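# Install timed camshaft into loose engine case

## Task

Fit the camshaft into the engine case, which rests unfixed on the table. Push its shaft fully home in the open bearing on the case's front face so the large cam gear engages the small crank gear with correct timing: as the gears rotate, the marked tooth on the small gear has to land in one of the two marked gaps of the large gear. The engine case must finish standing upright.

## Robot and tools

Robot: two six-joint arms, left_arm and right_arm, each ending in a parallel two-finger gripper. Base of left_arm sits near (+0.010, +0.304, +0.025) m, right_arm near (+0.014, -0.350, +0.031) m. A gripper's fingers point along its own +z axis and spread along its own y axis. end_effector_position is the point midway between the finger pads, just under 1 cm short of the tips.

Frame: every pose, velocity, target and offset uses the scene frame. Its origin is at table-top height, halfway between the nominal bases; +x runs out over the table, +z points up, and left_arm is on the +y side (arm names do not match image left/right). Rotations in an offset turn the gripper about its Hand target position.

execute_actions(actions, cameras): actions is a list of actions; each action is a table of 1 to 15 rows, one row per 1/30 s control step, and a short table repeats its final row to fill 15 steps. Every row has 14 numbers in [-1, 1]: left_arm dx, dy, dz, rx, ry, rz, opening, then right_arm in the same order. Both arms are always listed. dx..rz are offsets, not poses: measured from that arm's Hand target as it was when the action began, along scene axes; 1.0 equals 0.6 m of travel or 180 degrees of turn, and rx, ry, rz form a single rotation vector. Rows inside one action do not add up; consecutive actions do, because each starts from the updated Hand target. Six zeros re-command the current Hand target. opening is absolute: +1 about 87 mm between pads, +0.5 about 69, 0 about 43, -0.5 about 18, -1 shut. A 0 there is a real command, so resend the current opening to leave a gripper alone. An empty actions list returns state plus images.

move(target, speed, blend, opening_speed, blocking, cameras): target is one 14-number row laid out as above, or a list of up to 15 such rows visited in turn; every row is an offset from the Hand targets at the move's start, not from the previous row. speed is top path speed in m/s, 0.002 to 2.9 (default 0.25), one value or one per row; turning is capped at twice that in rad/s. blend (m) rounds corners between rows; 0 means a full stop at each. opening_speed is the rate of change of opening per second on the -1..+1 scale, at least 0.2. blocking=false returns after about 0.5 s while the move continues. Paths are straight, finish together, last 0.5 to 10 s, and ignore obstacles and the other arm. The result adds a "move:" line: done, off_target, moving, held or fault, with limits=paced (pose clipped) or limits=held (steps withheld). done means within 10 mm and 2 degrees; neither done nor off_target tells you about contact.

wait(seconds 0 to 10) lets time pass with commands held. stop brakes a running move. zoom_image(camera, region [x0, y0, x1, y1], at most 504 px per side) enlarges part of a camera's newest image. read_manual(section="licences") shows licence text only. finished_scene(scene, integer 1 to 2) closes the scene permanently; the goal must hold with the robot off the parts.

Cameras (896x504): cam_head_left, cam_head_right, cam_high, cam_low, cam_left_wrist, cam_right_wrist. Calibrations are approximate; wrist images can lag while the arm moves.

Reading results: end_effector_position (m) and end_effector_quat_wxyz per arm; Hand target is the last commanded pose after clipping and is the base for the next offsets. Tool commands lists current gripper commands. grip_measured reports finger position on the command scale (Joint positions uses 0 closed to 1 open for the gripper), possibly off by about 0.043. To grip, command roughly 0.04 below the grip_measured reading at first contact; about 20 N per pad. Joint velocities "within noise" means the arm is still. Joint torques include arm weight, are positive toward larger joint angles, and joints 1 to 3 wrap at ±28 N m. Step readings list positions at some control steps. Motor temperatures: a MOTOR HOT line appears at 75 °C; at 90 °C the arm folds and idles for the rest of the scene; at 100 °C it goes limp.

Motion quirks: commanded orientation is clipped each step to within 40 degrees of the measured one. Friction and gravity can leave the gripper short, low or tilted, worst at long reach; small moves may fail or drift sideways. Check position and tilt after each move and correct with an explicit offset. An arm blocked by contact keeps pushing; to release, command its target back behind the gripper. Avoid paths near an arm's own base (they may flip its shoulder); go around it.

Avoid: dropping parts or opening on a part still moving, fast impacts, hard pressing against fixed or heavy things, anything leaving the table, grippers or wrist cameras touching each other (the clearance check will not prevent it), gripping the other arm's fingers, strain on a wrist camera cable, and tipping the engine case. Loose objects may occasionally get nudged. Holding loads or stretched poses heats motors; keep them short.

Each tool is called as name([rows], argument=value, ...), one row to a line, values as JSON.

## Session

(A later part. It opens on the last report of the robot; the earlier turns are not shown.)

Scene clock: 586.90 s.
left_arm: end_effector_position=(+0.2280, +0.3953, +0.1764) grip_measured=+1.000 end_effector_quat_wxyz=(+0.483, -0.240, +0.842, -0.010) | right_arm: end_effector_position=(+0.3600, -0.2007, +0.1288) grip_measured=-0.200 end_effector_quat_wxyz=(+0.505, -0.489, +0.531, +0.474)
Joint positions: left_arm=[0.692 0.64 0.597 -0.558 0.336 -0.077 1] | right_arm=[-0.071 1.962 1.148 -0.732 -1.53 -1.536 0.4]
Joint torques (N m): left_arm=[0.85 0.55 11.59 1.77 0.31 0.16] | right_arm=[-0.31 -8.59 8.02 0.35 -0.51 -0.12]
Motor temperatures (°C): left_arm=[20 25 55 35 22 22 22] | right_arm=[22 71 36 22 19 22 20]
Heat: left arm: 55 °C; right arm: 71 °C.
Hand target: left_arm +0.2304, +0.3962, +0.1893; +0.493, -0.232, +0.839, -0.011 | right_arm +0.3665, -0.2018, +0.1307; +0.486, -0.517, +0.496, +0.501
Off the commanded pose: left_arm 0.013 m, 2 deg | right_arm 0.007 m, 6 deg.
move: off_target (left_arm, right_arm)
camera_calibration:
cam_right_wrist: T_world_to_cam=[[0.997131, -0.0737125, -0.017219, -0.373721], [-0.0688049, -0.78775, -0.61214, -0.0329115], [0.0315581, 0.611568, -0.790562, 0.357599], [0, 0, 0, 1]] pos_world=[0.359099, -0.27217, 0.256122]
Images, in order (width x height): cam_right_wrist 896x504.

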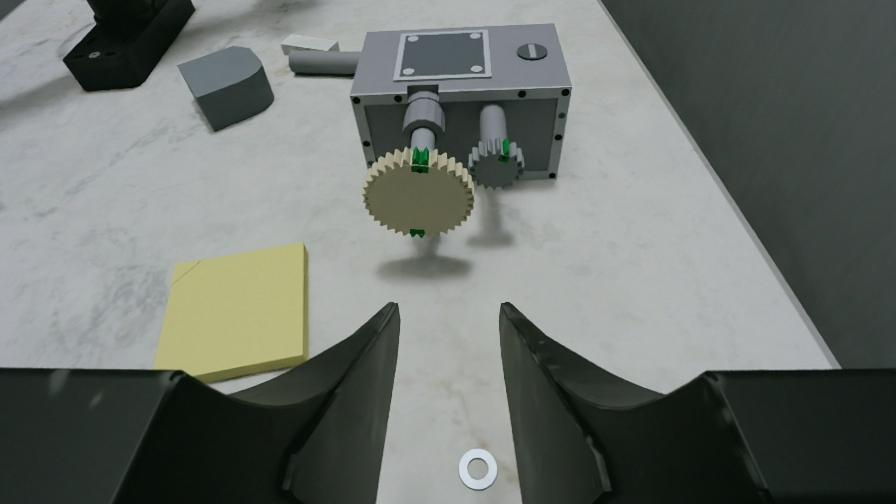

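move([
  [0,0,0,0,0,0,1,-0.06,-0.03,0.16,-0.287,0.293,-0.461,0.1],
  [0,0,0,0,0,0,1,-0.1075,0.2147,0.08,-0.287,0.293,-0.461,0.1],
], speed=0.35, cameras=["cam_right_wrist","cam_head_left"])

Scene clock: 627.57 s.
left_arm: end_effector_position=(+0.2280, +0.3953, +0.1764) grip_measured=+1.000 end_effector_quat_wxyz=(+0.483, -0.240, +0.842, -0.010) | right_arm: end_effector_position=(+0.2948, -0.0754, +0.1745) grip_measured=+0.100 end_effector_quat_wxyz=(+0.183, +0.012, +0.983, -0.006)
Joint positions: left_arm=[0.692 0.64 0.597 -0.558 0.336 -0.077 1] | right_arm=[0.824 1.914 1.801 -1.213 0.278 0.812 0.55]
Joint torques (N m): left_arm=[0.88 0.59 11.6 1.78 0.31 0.19] | right_arm=[-0.54 -9.78 9.72 0.77 0.35 0.13]
Motor temperatures (°C): left_arm=[20 25 56 35 22 22 22] | right_arm=[22 55 36 22 19 22 20]
Heat: left arm: 56 °C; right arm: 55 °C.
Hand target: left_arm +0.2304, +0.3962, +0.1893; +0.493, -0.232, +0.839, -0.011 | right_arm +0.3020, -0.0730, +0.1787; +0.191, +0.022, +0.981, -0.003
Off the commanded pose: left_arm 0.013 m, 2 deg | right_arm 0.009 m, 2 deg.
move: off_target (left_arm)
camera_calibration:
cam_right_wrist: T_world_to_cam=[[-0.0323317, -0.999468, 0.00439397, -0.0686835], [-0.875621, 0.0304446, 0.482038, 0.197905], [-0.481915, 0.0117377, -0.876139, 0.440264], [0, 0, 0, 1]] pos_world=[0.383239, -0.0798397, 0.290637]
Images, in order (width x height): cam_head_left 896x504, cam_right_wrist 896x504.

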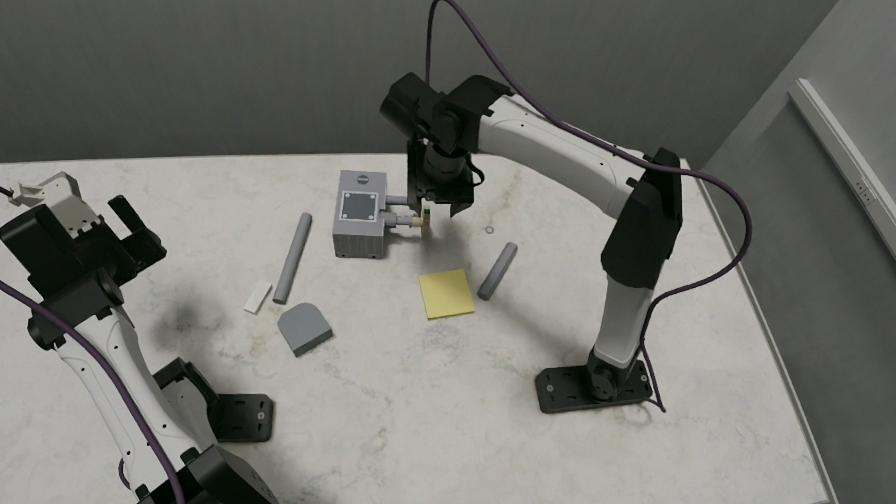

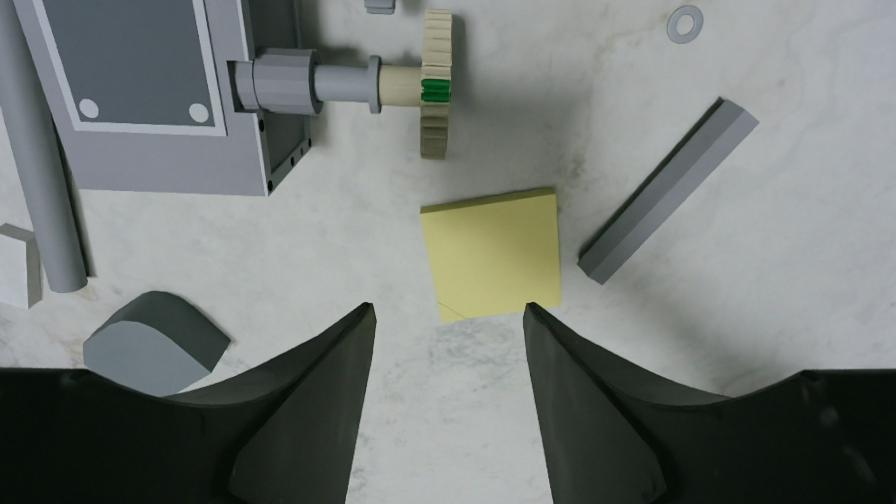

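move(target=[0,0,0,0,0,0,1,0.0617,0.0083,-0.156,0,0,0,0.0], speed=0.12, cameras=["cam_right_wrist"])

Scene clock: 636.60 s.
left_arm: end_effector_position=(+0.2280, +0.3953, +0.1764) grip_measured=+1.000 end_effector_quat_wxyz=(+0.483, -0.240, +0.842, -0.010) | right_arm: end_effector_position=(+0.3364, -0.0688, +0.0902) grip_measured=+0.000 end_effector_quat_wxyz=(+0.192, +0.025, +0.981, -0.005)
Joint positions: left_arm=[0.692 0.64 0.597 -0.558 0.336 -0.077 1] | right_arm=[0.765 2.039 1.639 -0.899 0.278 0.778 0.5]
Joint torques (N m): left_arm=[0.88 0.68 11.6 1.79 0.29 0.19] | right_arm=[-0.5 -11.18 6.37 0.99 0.19 -0.1]
Motor temperatures (°C): left_arm=[20 25 56 35 22 22 22] | right_arm=[22 56 36 22 19 22 20]
Heat: left arm: 56 °C; right arm: 56 °C.
Hand target: left_arm +0.2304, +0.3962, +0.1893; +0.493, -0.232, +0.839, -0.011 | right_arm +0.3391, -0.0680, +0.0850; +0.191, +0.022, +0.981, -0.003
Off the commanded pose: left_arm 0.013 m, 2 deg | right_arm 0.006 m, 0 deg.
move: off_target (left_arm)
camera_calibration:
cam_right_wrist: T_world_to_cam=[[-0.059068, -0.998249, -0.0031484, -0.0506999], [-0.883304, 0.0507967, 0.46604, 0.280084], [-0.465064, 0.030309, -0.884758, 0.382719], [0, 0, 0, 1]] pos_world=[0.422393, -0.0764383, 0.207924]
Images, in order (width x height): cam_right_wrist 896x504.

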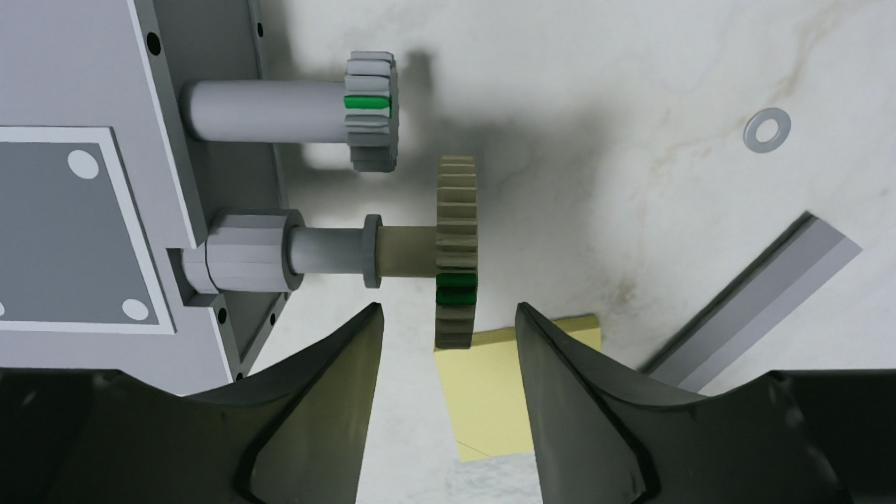

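move([
  [0,0,0,0,0,0,1,0.005,-0.004,-0.016,0,0,0,0.0],
  [0,0,0,0,0,0,1,0.005,-0.004,-0.016,0,0,0,-0.85],
], speed=0.08, opening_speed=0.4, cameras=["cam_right_wrist"])

Scene clock: 651.10 s.
left_arm: end_effector_position=(+0.2280, +0.3953, +0.1764) grip_measured=+1.000 end_effector_quat_wxyz=(+0.483, -0.240, +0.842, -0.010) | right_arm: end_effector_position=(+0.3403, -0.0699, +0.0849) grip_measured=-0.650 end_effector_quat_wxyz=(+0.196, +0.025, +0.980, -0.001)
Joint positions: left_arm=[0.692 0.64 0.597 -0.558 0.336 -0.077 1] | right_arm=[0.757 2.039 1.616 -0.861 0.274 0.767 0.175]
Joint torques (N m): left_arm=[0.83 0.59 11.56 1.78 0.29 0.17] | right_arm=[-0.58 -10.37 6.04 1.03 0.21 -0.09]
Motor temperatures (°C): left_arm=[20 25 56 35 22 22 22] | right_arm=[22 55 35 22 19 22 20]
Heat: left arm: 56 °C; right arm: 55 °C.
Hand target: left_arm +0.2304, +0.3962, +0.1893; +0.493, -0.232, +0.839, -0.011 | right_arm +0.3421, -0.0705, +0.0754; +0.191, +0.022, +0.981, -0.003
Off the commanded pose: left_arm 0.013 m, 2 deg | right_arm 0.010 m, 1 deg.
move: off_target (left_arm)
camera_calibration:
cam_right_wrist: T_world_to_cam=[[-0.0570314, -0.998302, -0.0118816, -0.0515188], [-0.887111, 0.0452124, 0.459336, 0.287539], [-0.458019, 0.0367369, -0.888183, 0.378294], [0, 0, 0, 1]] pos_world=[0.425407, -0.0783289, 0.203306]
Images, in order (width x height): cam_right_wrist 896x504.

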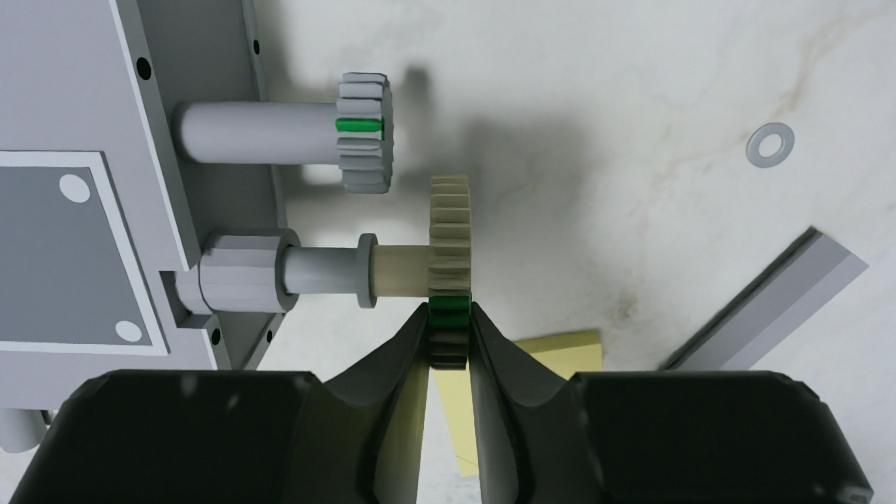

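move(target=[0,0,0,0,0,0,1,0.0185,0.002,0.023,0.007,0.15,0,-0.85], speed=0.15, cameras=["cam_right_wrist","cam_head_left"])

Scene clock: 659.93 s.
left_arm: end_effector_position=(+0.2280, +0.3953, +0.1764) grip_measured=+1.000 end_effector_quat_wxyz=(+0.483, -0.240, +0.842, -0.010) | right_arm: end_effector_position=(+0.3479, -0.0717, +0.0859) grip_measured=-0.650 end_effector_quat_wxyz=(-0.048, +0.030, +0.998, -0.008)
Joint positions: left_arm=[0.692 0.64 0.597 -0.558 0.336 -0.077 1] | right_arm=[0.618 2.536 2.437 -1.558 -0.045 0.674 0.175]
Joint torques (N m): left_arm=[0.85 0.54 11.55 1.77 0.31 0.19] | right_arm=[-0.57 -14.37 9.88 0.19 -0.01 -0.15]
Motor temperatures (°C): left_arm=[20 25 56 35 22 22 22] | right_arm=[22 55 35 22 19 22 20]
Heat: left arm: 56 °C; right arm: 55 °C.
Hand target: left_arm +0.2304, +0.3962, +0.1893; +0.493, -0.232, +0.839, -0.011 | right_arm +0.3531, -0.0692, +0.0892; -0.043, +0.023, +0.999, +0.002
Off the commanded pose: left_arm 0.013 m, 2 deg | right_arm 0.007 m, 1 deg.
move: off_target (left_arm)
camera_calibration:
cam_right_wrist: T_world_to_cam=[[-0.0664523, -0.99761, 0.0189163, -0.0522705], [-0.566296, 0.0533173, 0.822475, 0.151741], [-0.821518, 0.0439432, -0.568486, 0.48226], [0, 0, 0, 1]] pos_world=[0.478642, -0.081428, 0.150343]
Images, in order (width x height): cam_head_left 896x504, cam_right_wrist 896x504.

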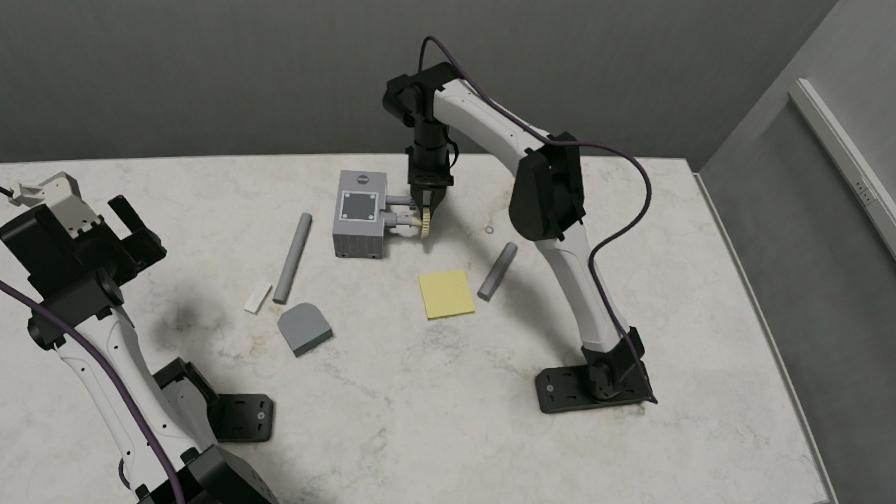

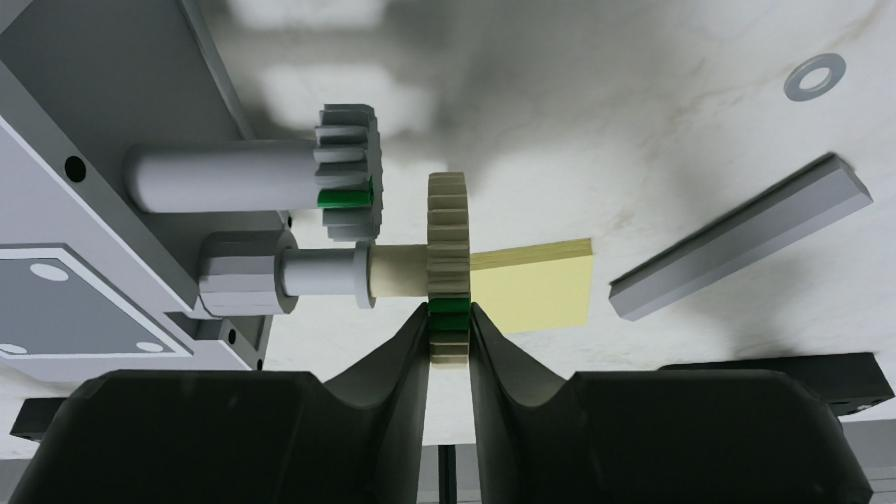

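move(target=[0,0,0,0,0,0,1,-0.002,0.028,0.001,0,0,0,-0.85], speed=0.02, cameras=["cam_right_wrist","cam_head_left"])

zoom_image(camera="cam_right_wrist", region=[180, 60, 520, 400])

Scene clock: 666.43 s.
left_arm: end_effector_position=(+0.2280, +0.3953, +0.1764) grip_measured=+1.000 end_effector_quat_wxyz=(+0.483, -0.240, +0.842, -0.010) | right_arm: end_effector_position=(+0.3474, -0.0707, +0.0860) grip_measured=-0.649 end_effector_quat_wxyz=(-0.051, +0.029, +0.998, -0.013)
Joint positions: left_arm=[0.692 0.64 0.597 -0.558 0.336 -0.077 1] | right_arm=[0.622 2.562 2.485 -1.591 -0.04 0.677 0.176]
Joint torques (N m): left_arm=[0.95 0.65 11.55 1.78 0.31 0.17] | right_arm=[1.42 -14.65 10.28 0.46 -0.11 0.11]
Motor temperatures (°C): left_arm=[20 25 56 35 22 22 22] | right_arm=[22 57 35 22 19 22 20]
Heat: left arm: 56 °C; right arm: 57 °C.
Hand target: left_arm +0.2304, +0.3962, +0.1893; +0.493, -0.232, +0.839, -0.011 | right_arm +0.3519, -0.0525, +0.0898; -0.043, +0.023, +0.999, +0.002
Off the commanded pose: left_arm 0.013 m, 2 deg | right_arm 0.019 m, 2 deg.
joint read past its limit (right arm) — joint 4 (wrist pitch), lower limit.
joint sent to its limit (right arm) — joint 4 (wrist pitch), lower limit. The joint targets still meet the commanded pose.
move: off_target (left_arm, right_arm)
camera_calibration:
cam_right_wrist: T_world_to_cam=[[-0.0638322, -0.9975, 0.0303235, -0.0531373], [-0.561553, 0.0610203, 0.825188, 0.149978], [-0.824975, 0.0356452, -0.564044, 0.482091], [0, 0, 0, 1]] pos_world=[0.478542, -0.0793404, 0.149772]
Images, in order (width x height): cam_head_left 896x504, cam_right_wrist 896x504.

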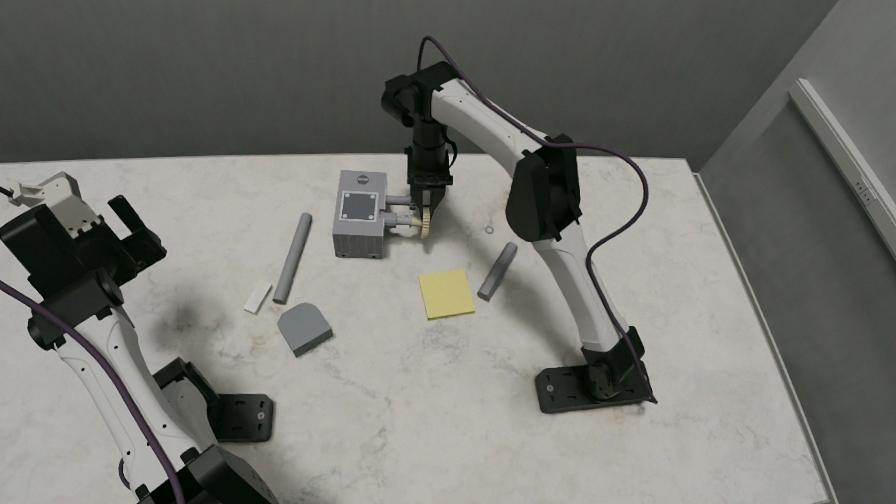

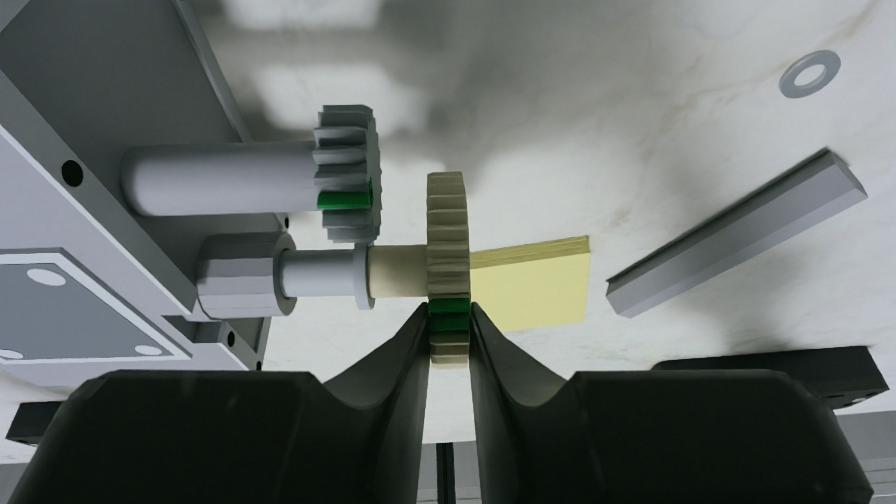

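Scaled by 1.482.

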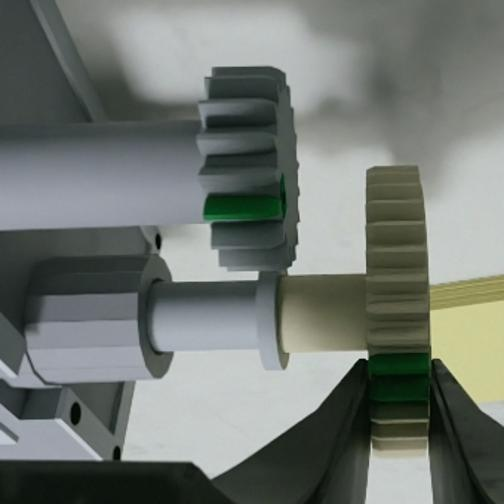

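move(target=[0,0,0,0,0,0,1,0,0.025,0,0,0,0,-0.85], speed=0.03, cameras=["cam_right_wrist","cam_head_left"])

zoom_image(camera="cam_head_left", region=[320, 160, 480, 270])

Scene clock: 678.37 s.
left_arm: end_effector_position=(+0.2280, +0.3953, +0.1764) grip_measured=+1.000 end_effector_quat_wxyz=(+0.483, -0.240, +0.842, -0.010) | right_arm: end_effector_position=(+0.3512, -0.0661, +0.0860) grip_measured=-0.648 end_effector_quat_wxyz=(-0.037, +0.024, +0.999, -0.017)
Joint positions: left_arm=[0.692 0.64 0.597 -0.558 0.336 -0.077 1] | right_arm=[0.634 2.582 2.53 -1.598 -0.019 0.681 0.176]
Joint torques (N m): left_arm=[0.85 0.64 11.52 1.78 0.29 0.18] | right_arm=[2.33 -14.28 10.91 0.56 -0.3 0.32]
Motor temperatures (°C): left_arm=[20 25 56 35 22 22 22] | right_arm=[23 57 37 22 19 22 21]
Heat: left arm: 56 °C; right arm: 57 °C.
Hand target: left_arm +0.2304, +0.3962, +0.1893; +0.493, -0.232, +0.839, -0.011 | right_arm +0.3519, -0.0375, +0.0898; -0.043, +0.023, +0.999, +0.002
Off the commanded pose: left_arm 0.013 m, 2 deg | right_arm 0.029 m, 2 deg.
joint read past its limit (right arm) — joint 4 (wrist pitch), lower limit.
joint sent to its limit (right arm) — joint 4 (wrist pitch), lower limit. The joint targets are off in orientation, not in position.
move: off_target (left_arm, right_arm)
camera_calibration:
cam_right_wrist: T_world_to_cam=[[-0.0556354, -0.997814, 0.0356623, -0.0516102], [-0.583411, 0.0614737, 0.809847, 0.160878], [-0.810269, 0.0242504, -0.585556, 0.480956], [0, 0, 0, 1]] pos_world=[0.480691, -0.0730505, 0.153181]
Images, in order (width x height): cam_head_left 896x504, cam_right_wrist 896x504.

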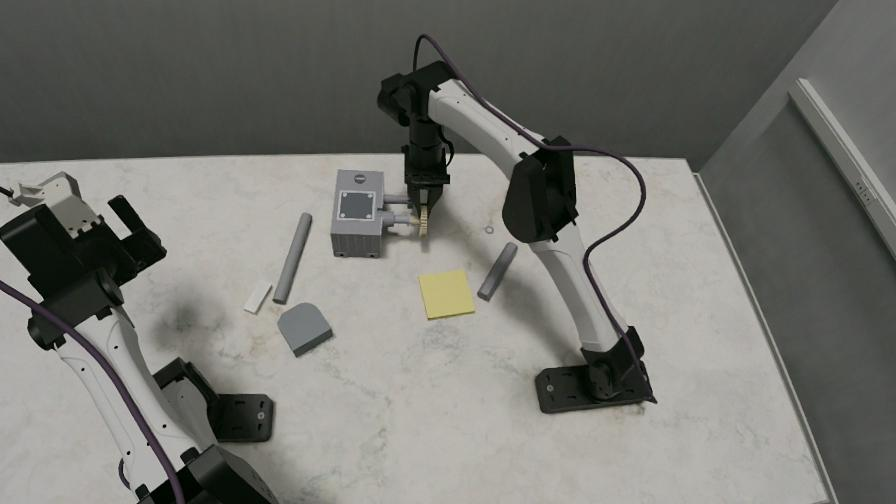

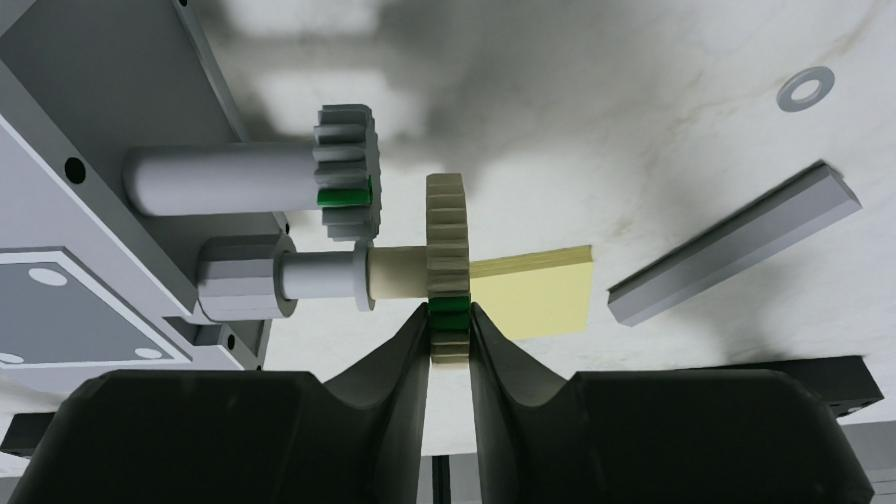

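Scaled by 3.150.

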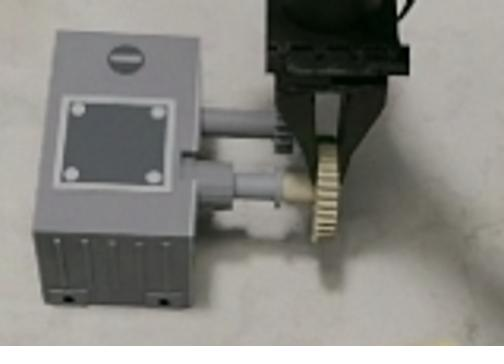

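move(target=[0.199,-0.393,-0.05,0.007,0.332,-0.156,-1,0,-0.045,0,0,0,0,-0.85], speed=0.35, cameras=["cam_left_wrist","cam_head_left","cam_high"])

Scene clock: 698.43 s.
left_arm: end_effector_position=(+0.3483, +0.1649, +0.1554) grip_measured=-0.964 end_effector_quat_wxyz=(+0.000, -0.003, +1.000, +0.009) | right_arm: end_effector_position=(+0.3512, -0.0661, +0.0838) grip_measured=-0.648 end_effector_quat_wxyz=(-0.049, +0.028, +0.998, -0.003)
Joint positions: left_arm=[-0.322 2.118 2.041 -1.5 -0.018 -0.363 0.018] | right_arm=[0.62 2.58 2.512 -1.585 -0.055 0.673 0.176]
Joint torques (N m): left_arm=[0.01 -8.9 9.84 0.22 0.16 0.11] | right_arm=[-0.01 -18.35 4 0.44 0.08 -0.05]
Motor temperatures (°C): left_arm=[20 25 56 35 22 22 22] | right_arm=[23 64 39 22 19 22 21]
Heat: left arm: 56 °C; right arm: 64 °C.
Hand target: left_arm +0.3498, +0.1604, +0.1592; -0.001, +0.000, +1.000, +0.000 | right_arm +0.3520, -0.0644, +0.0899; -0.043, +0.023, +0.999, +0.002
Off the commanded pose: left_arm 0.006 m, 1 deg | right_arm 0.006 m, 1 deg.
joint read past its limit (right arm) — joint 4 (wrist pitch), lower limit.
joint sent to its limit (right arm) — joint 4 (wrist pitch), lower limit. The joint targets still meet the commanded pose.
move: done
camera_calibration:
cam_left_wrist: T_world_to_cam=[[-0.00887816, -0.999462, -0.0315688, 0.17425], [-0.612861, -0.0195072, 0.78995, 0.111895], [-0.790141, 0.0263606, -0.612358, 0.512757], [0, 0, 0, 1]] pos_world=[0.475273, 0.162823, 0.2311]
Images, in order (width x height): cam_head_left 896x504, cam_high 896x504, cam_left_wrist 896x504.

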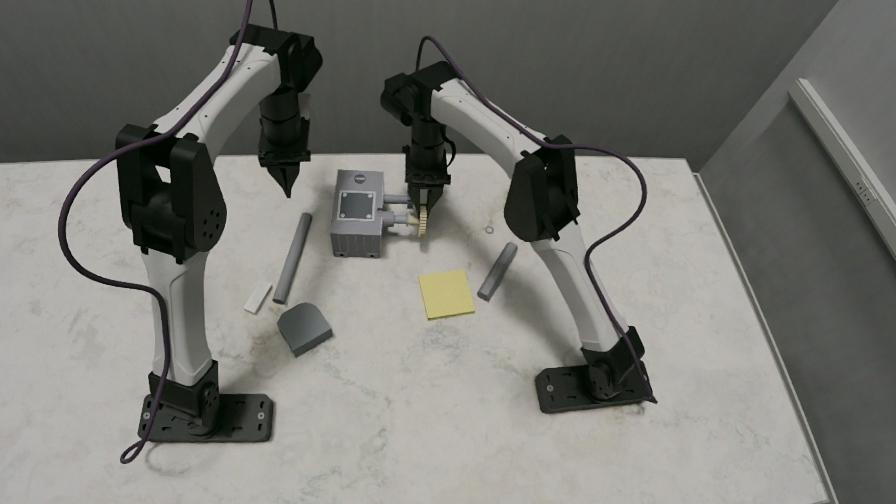

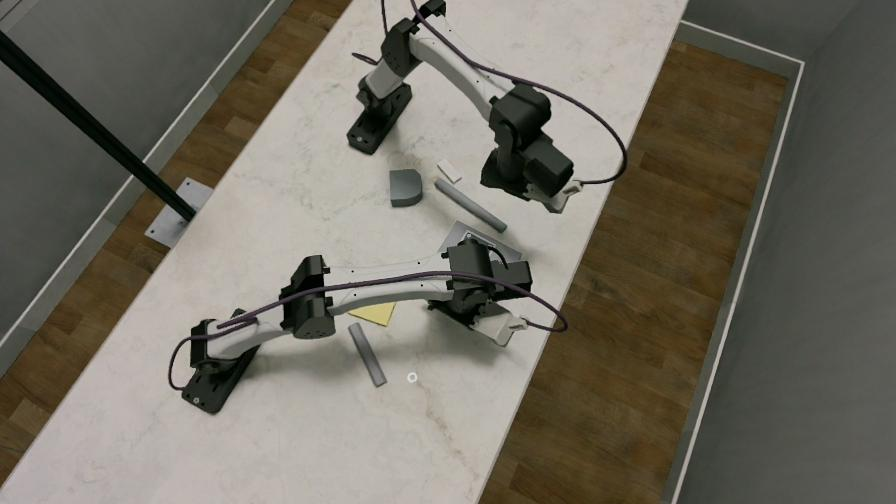

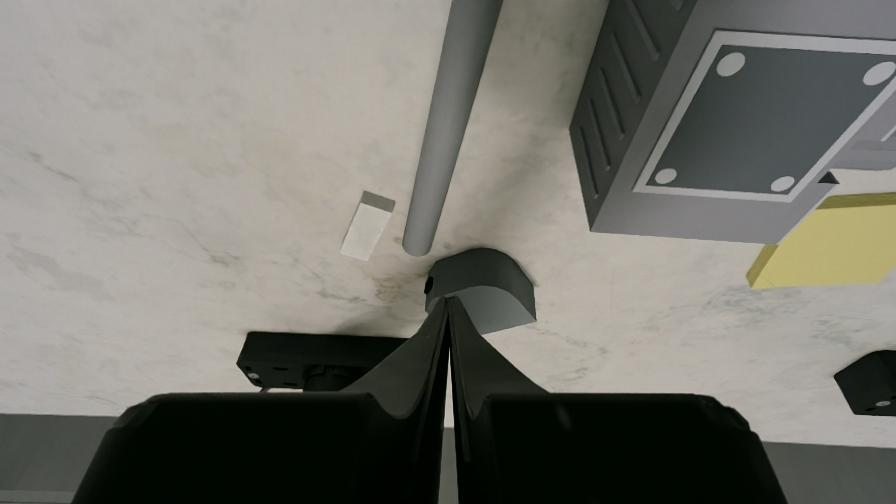

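move([
  [0,-0.057,0,0,0,0,-1,0,0,0,0,0,0,-0.85],
  [0,-0.057,-0.18,0,0,0,-1,0,0,0,0,0,0,-0.85],
  [0,-0.085,-0.18,0,0,0,-1,0,0,0,0,0,0,-0.85],
], speed=[0.2,0.15,0.04], cameras=["cam_left_wrist","cam_right_wrist","cam_head_left"])

Scene clock: 707.33 s.
left_arm: end_effector_position=(+0.3434, +0.1175, +0.0482) grip_measured=-0.964 end_effector_quat_wxyz=(-0.007, +0.003, +1.000, +0.011) | right_arm: end_effector_position=(+0.3512, -0.0661, +0.0838) grip_measured=-0.648 end_effector_quat_wxyz=(-0.049, +0.028, +0.998, -0.003)
Joint positions: left_arm=[-0.432 2.213 1.762 -1.142 -0.014 -0.462 0.018] | right_arm=[0.62 2.58 2.512 -1.585 -0.055 0.673 0.176]
Joint torques (N m): left_arm=[-0.31 -9.46 10.1 0.35 0.13 -0.04] | right_arm=[-0.03 -18.25 4 0.43 0.06 -0.05]
Motor temperatures (°C): left_arm=[20 28 54 34 22 22 22] | right_arm=[23 67 37 22 19 22 21]
Heat: left arm: 54 °C; right arm: 67 °C.
Hand target: left_arm +0.3498, +0.1095, +0.0512; +0.000, +0.000, +1.000, +0.000 | right_arm +0.3520, -0.0644, +0.0899; -0.043, +0.023, +0.999, +0.002
Off the commanded pose: left_arm 0.011 m, 2 deg | right_arm 0.006 m, 1 deg.
joint read past its limit (right arm) — joint 4 (wrist pitch), lower limit.
joint sent to its limit (right arm) — joint 4 (wrist pitch), lower limit. The joint targets still meet the commanded pose.
move: off_target (left_arm)
camera_calibration:
cam_left_wrist: T_world_to_cam=[[-0.0207919, -0.99916, -0.0353224, 0.127606], [-0.601973, -0.0156971, 0.798362, 0.188098], [-0.798246, 0.0378626, -0.601141, 0.445369], [0, 0, 0, 1]] pos_world=[0.471397, 0.113589, 0.122066]
cam_right_wrist: T_world_to_cam=[[-0.0633417, -0.997944, 0.00976814, -0.046666], [-0.564066, 0.0438736, 0.824563, 0.153488], [-0.823296, 0.0467194, -0.565686, 0.48406], [0, 0, 0, 1]] pos_world=[0.482146, -0.0759191, 0.147722]
Images, in order (width x height): cam_head_left 896x504, cam_left_wrist 896x504, cam_right_wrist 896x504.

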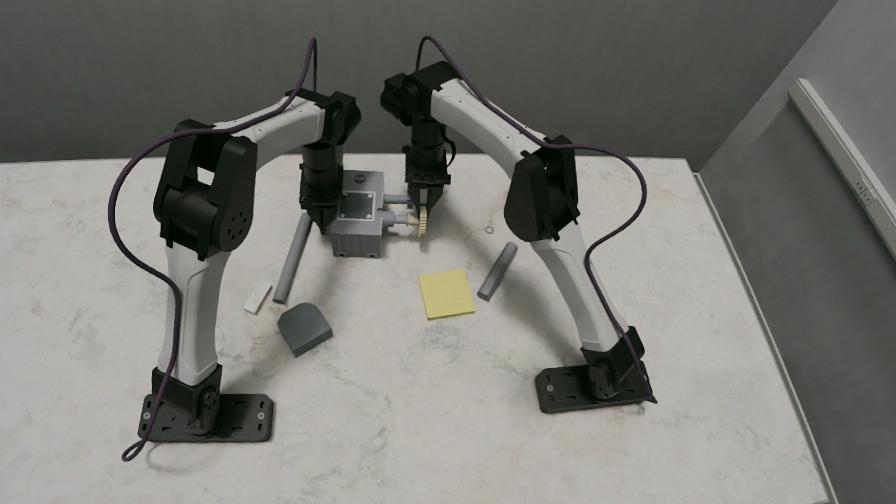

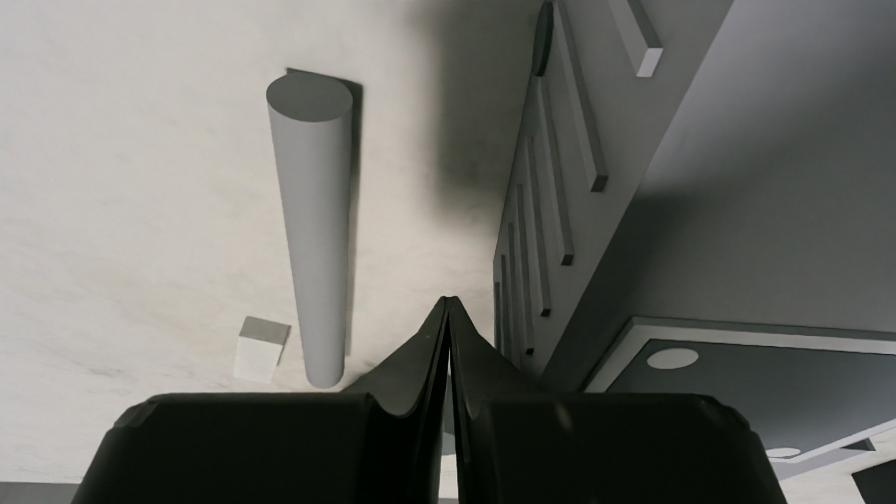

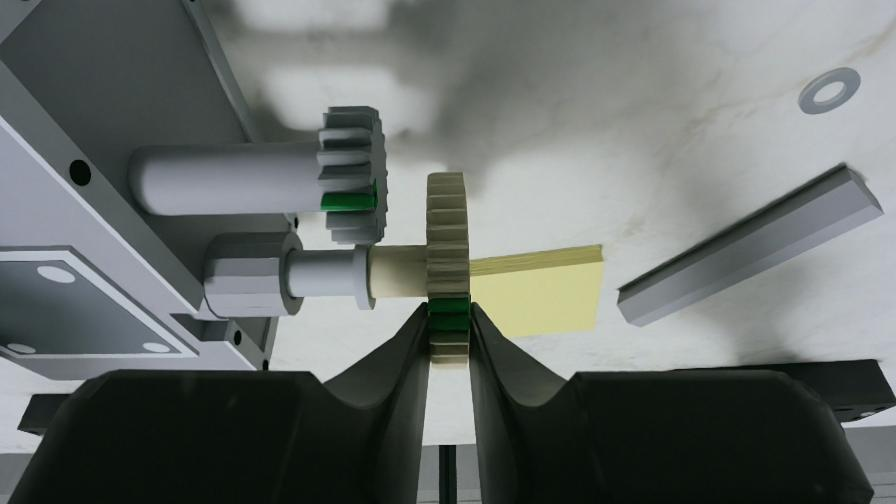

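move([
  [0,-0.025,0,0,0,0,-1,0,0.03,0,0,0,0,-0.85],
  [0,-0.035,0,0,0,0,-1,0,0.05,0.006,0.015,0,0,-0.85],
  [0,-0.035,0,0,0,0,-1,0.004,0.055,-0.008,-0.015,0,0,-0.85],
  [0,-0.035,0,0,0,0,-1,-0.004,0.055,0,0,0,0,-0.85],
], speed=0.05, blend=0.003, cameras=["cam_left_wrist","cam_right_wrist","cam_head_left"])

Scene clock: 713.47 s.
left_arm: end_effector_position=(+0.3468, +0.1124, +0.0497) grip_measured=-0.964 end_effector_quat_wxyz=(-0.003, +0.002, +1.000, +0.012) | right_arm: end_effector_position=(+0.3517, -0.0628, +0.0846) grip_measured=-0.650 end_effector_quat_wxyz=(-0.046, +0.027, +0.999, +0.001)
Joint positions: left_arm=[-0.44 2.227 1.792 -1.152 -0.018 -0.471 0.018] | right_arm=[0.625 2.58 2.518 -1.58 -0.056 0.675 0.175]
Joint torques (N m): left_arm=[0.18 -10.62 6.86 0.38 0.03 0.05] | right_arm=[-0.24 -15.75 6.04 0.39 0.11 0]
Motor temperatures (°C): left_arm=[20 30 54 33 22 22 22] | right_arm=[23 68 36 22 19 22 21]
Heat: left arm: 54 °C; right arm: 68 °C.
Hand target: left_arm +0.3468, +0.1120, +0.0497; -0.003, +0.002, +1.000, +0.011 (not the last commanded pose) | right_arm +0.3545, -0.0613, +0.0839; -0.040, +0.027, +0.999, +0.004 (not the last commanded pose)
Off the commanded pose: left_arm 0.024 m, 1 deg | right_arm 0.032 m, 1 deg.
joint read past its limit (right arm) — joint 4 (wrist pitch), lower limit.
move: held (left_arm, right_arm; a check stopped the path); path passed 0 of 4 targets; limits=held
pose unreachable (left arm): on one or more control steps of this call, first in action 0 (counted from 0), this arm could not follow its commanded pose, so it was not sent that pose on those steps. It may still have moved: this result reports where it is.
cause: moving toward the commanded pose would bring a part of the arm too close to another arm (this arm's wrist (the part past joint 4) and the right arm's wrist (the part past joint 4), along the way the arms are being sent, or toward where that arm still pushes).
pose unreachable (right arm): on one or more control steps of this call, first in action 0 (counted from 0), this arm could not follow its commanded pose, so it was not sent that pose on those steps. It may still have moved: this result reports where it is.
cause: moving toward the commanded pose would bring a part of the arm too close to another arm (this arm's wrist (the part past joint 4) and the left arm's wrist (the part past joint 4), at the place that arm was heading or pushing toward when its own hold began).
camera_calibration:
cam_left_wrist: T_world_to_cam=[[-0.019468, -0.999162, -0.0360101, 0.122316], [-0.607375, -0.0167903, 0.794238, 0.191025], [-0.794177, 0.0373338, -0.606539, 0.448116], [0, 0, 0, 1]] pos_world=[0.474288, 0.108691, 0.124484]
cam_right_wrist: T_world_to_cam=[[-0.0615945, -0.998099, 0.00210565, -0.0433898], [-0.570594, 0.0369432, 0.820401, 0.15516], [-0.818919, 0.0493307, -0.571785, 0.483929], [0, 0, 0, 1]] pos_world=[0.482159, -0.0729119, 0.149502]
Images, in order (width x height): cam_head_left 896x504, cam_left_wrist 896x504, cam_right_wrist 896x504.

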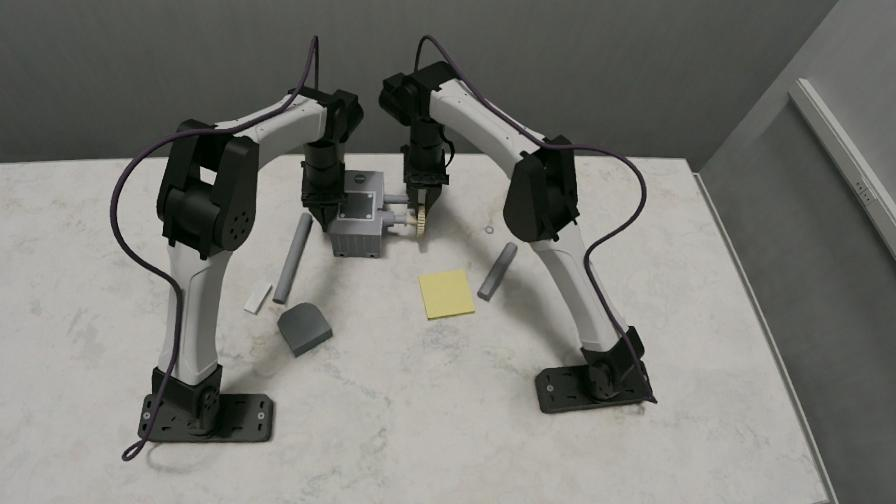

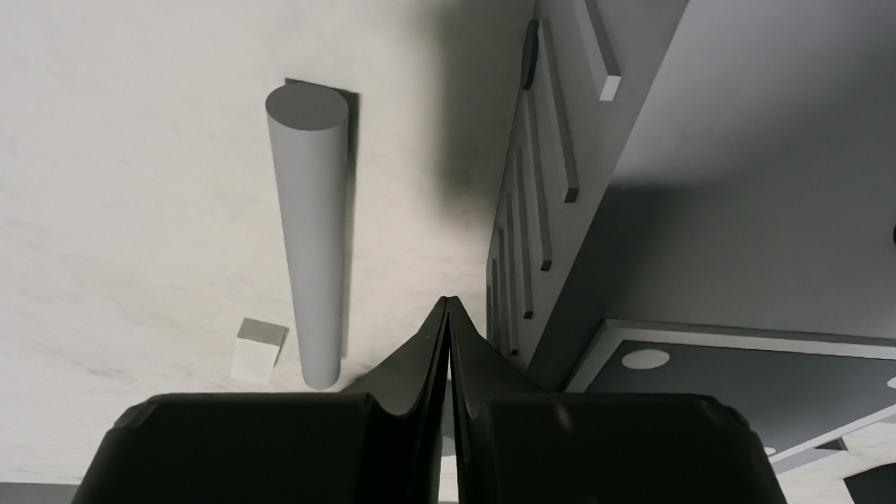

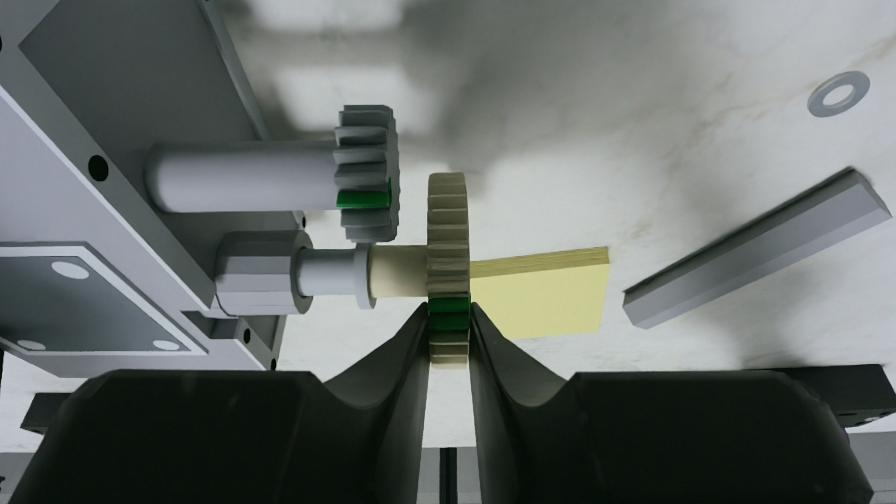

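move(target=[0,0,0,0,0,0,-1,0,0.03,0.003,0,0,0,-0.85], speed=0.04, cameras=["cam_left_wrist","cam_right_wrist"])

Scene clock: 718.27 s.
left_arm: end_effector_position=(+0.3468, +0.1124, +0.0497) grip_measured=-0.964 end_effector_quat_wxyz=(-0.003, +0.002, +1.000, +0.012) | right_arm: end_effector_position=(+0.3514, -0.0515, +0.0853) grip_measured=-0.650 end_effector_quat_wxyz=(-0.034, +0.026, +0.999, +0.005)
Joint positions: left_arm=[-0.44 2.227 1.792 -1.152 -0.018 -0.471 0.018] | right_arm=[0.647 2.59 2.544 -1.572 -0.049 0.696 0.175]
Joint torques (N m): left_arm=[0.16 -10.59 6.84 0.37 0.01 0.05] | right_arm=[0.31 -14.3 9.4 0.36 -0.01 0.12]
Motor temperatures (°C): left_arm=[20 30 52 32 22 22 22] | right_arm=[23 68 36 22 19 22 21]
Heat: left arm: 52 °C; right arm: 68 °C.
Hand target: left_arm +0.3468, +0.1120, +0.0497; -0.003, +0.002, +1.000, +0.011 | right_arm +0.3544, -0.0433, +0.0856; -0.040, +0.027, +0.999, +0.004
Off the commanded pose: left_arm 0.000 m, 0 deg | right_arm 0.009 m, 1 deg.
joint read past its limit (right arm) — joint 4 (wrist pitch), lower limit.
joint sent to its limit (right arm) — joint 4 (wrist pitch), lower limit. The joint targets still meet the commanded pose.
move: done
camera_calibration:
cam_left_wrist: T_world_to_cam=[[-0.019468, -0.999162, -0.0360101, 0.122316], [-0.607375, -0.0167903, 0.794238, 0.191025], [-0.794177, 0.0373338, -0.606539, 0.448116], [0, 0, 0, 1]] pos_world=[0.474288, 0.108691, 0.124484]
cam_right_wrist: T_world_to_cam=[[-0.0598863, -0.998182, -0.00683602, -0.031987], [-0.590515, 0.0299051, 0.806472, 0.161798], [-0.804802, 0.0523334, -0.591232, 0.480319], [0, 0, 0, 1]] pos_world=[0.48019, -0.0619042, 0.153276]
Images, in order (width x height): cam_left_wrist 896x504, cam_right_wrist 896x504.

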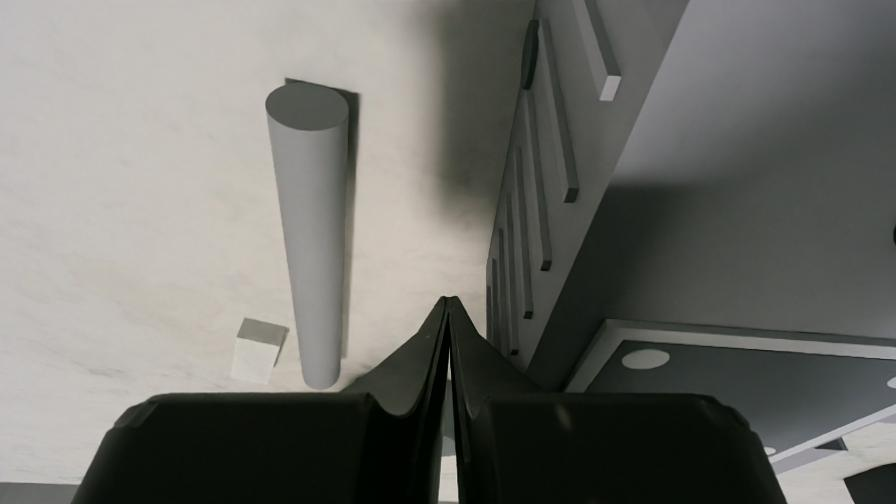

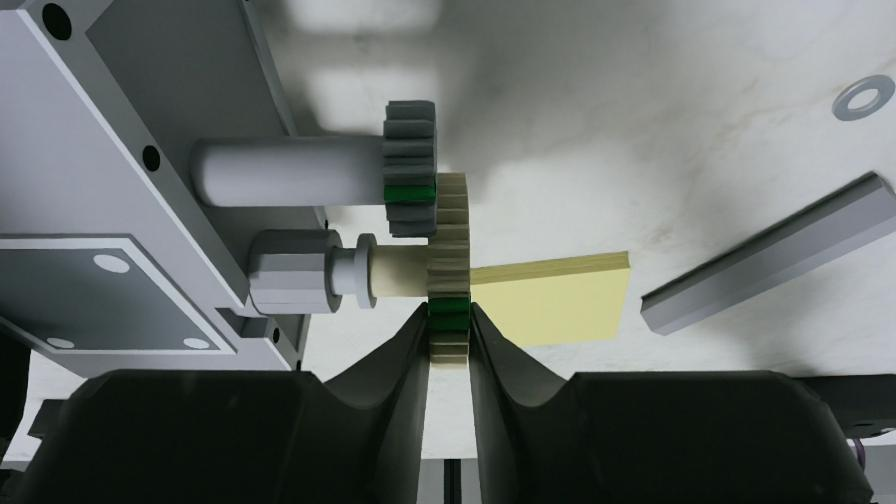

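move(target=[0,0,0,0,0,0,-1,-0.001,0.02,0.002,0,0,0,-0.85], speed=0.03, cameras=["cam_right_wrist"])

zoom_image(camera="cam_right_wrist", region=[240, 60, 520, 380])

Scene clock: 722.83 s.
left_arm: end_effector_position=(+0.3468, +0.1124, +0.0497) grip_measured=-0.964 end_effector_quat_wxyz=(-0.003, +0.002, +1.000, +0.012) | right_arm: end_effector_position=(+0.3518, -0.0511, +0.0854) grip_measured=-0.650 end_effector_quat_wxyz=(-0.032, +0.027, +0.999, +0.002)
Joint positions: left_arm=[-0.44 2.227 1.792 -1.152 -0.018 -0.471 0.018] | right_arm=[0.649 2.6 2.564 -1.583 -0.043 0.702 0.175]
Joint torques (N m): left_arm=[0.2 -10.61 6.79 0.37 0.02 0.06] | right_arm=[-0.12 -15.92 6.05 0.46 0.09 0.03]
Motor temperatures (°C): left_arm=[20 31 51 32 22 22 22] | right_arm=[23 67 36 22 19 22 21]
Heat: left arm: 51 °C; right arm: 67 °C.
Hand target: left_arm +0.3468, +0.1120, +0.0497; -0.003, +0.002, +1.000, +0.011 | right_arm +0.3548, -0.0484, +0.0847; -0.026, +0.027, +0.999, +0.007 (not the last commanded pose)
Off the commanded pose: left_arm 0.000 m, 0 deg | right_arm 0.020 m, 1 deg.
joint read past its limit (right arm) — joint 4 (wrist pitch), lower limit.
joint sent to its limit (right arm) — joint 4 (wrist pitch), lower limit.
move: held (right_arm; a check stopped the path); limits=held
pose unreachable (right arm): on one or more control steps of this call, first in action 0 (counted from 0), this arm could not follow its commanded pose, so it was not sent that pose on those steps. It may still have moved: this result reports where it is.
cause: moving toward the commanded pose would bring a part of the arm too close to another arm (this arm's wrist (the part past joint 4) and the left arm's wrist (the part past joint 4), at the place that arm is still heading or pushing toward).
camera_calibration:
cam_right_wrist: T_world_to_cam=[[-0.0630381, -0.99801, -0.00146292, -0.0308796], [-0.591978, 0.0362114, 0.80514, 0.162864], [-0.803485, 0.0516205, -0.593083, 0.480307], [0, 0, 0, 1]] pos_world=[0.480385, -0.0615093, 0.153688]
Images, in order (width x height): cam_right_wrist 896x504.

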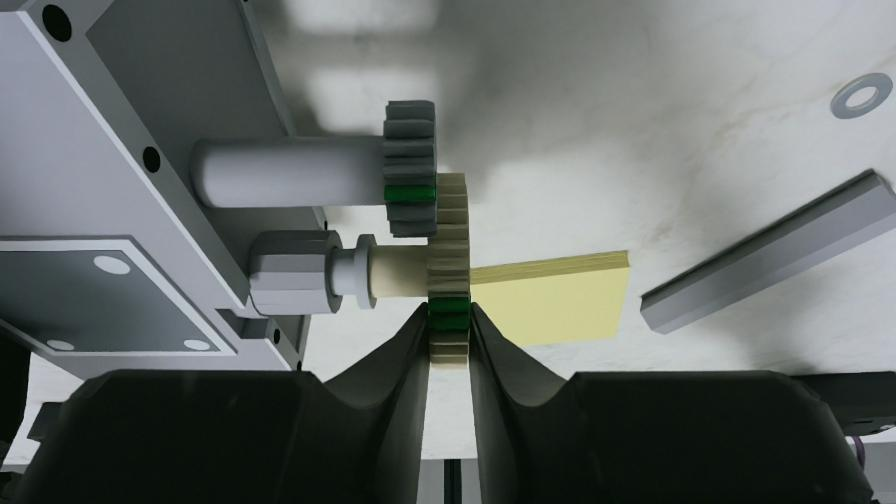

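Scaled by 1.575.

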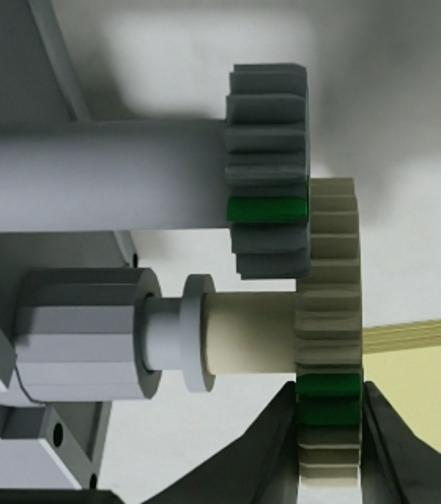

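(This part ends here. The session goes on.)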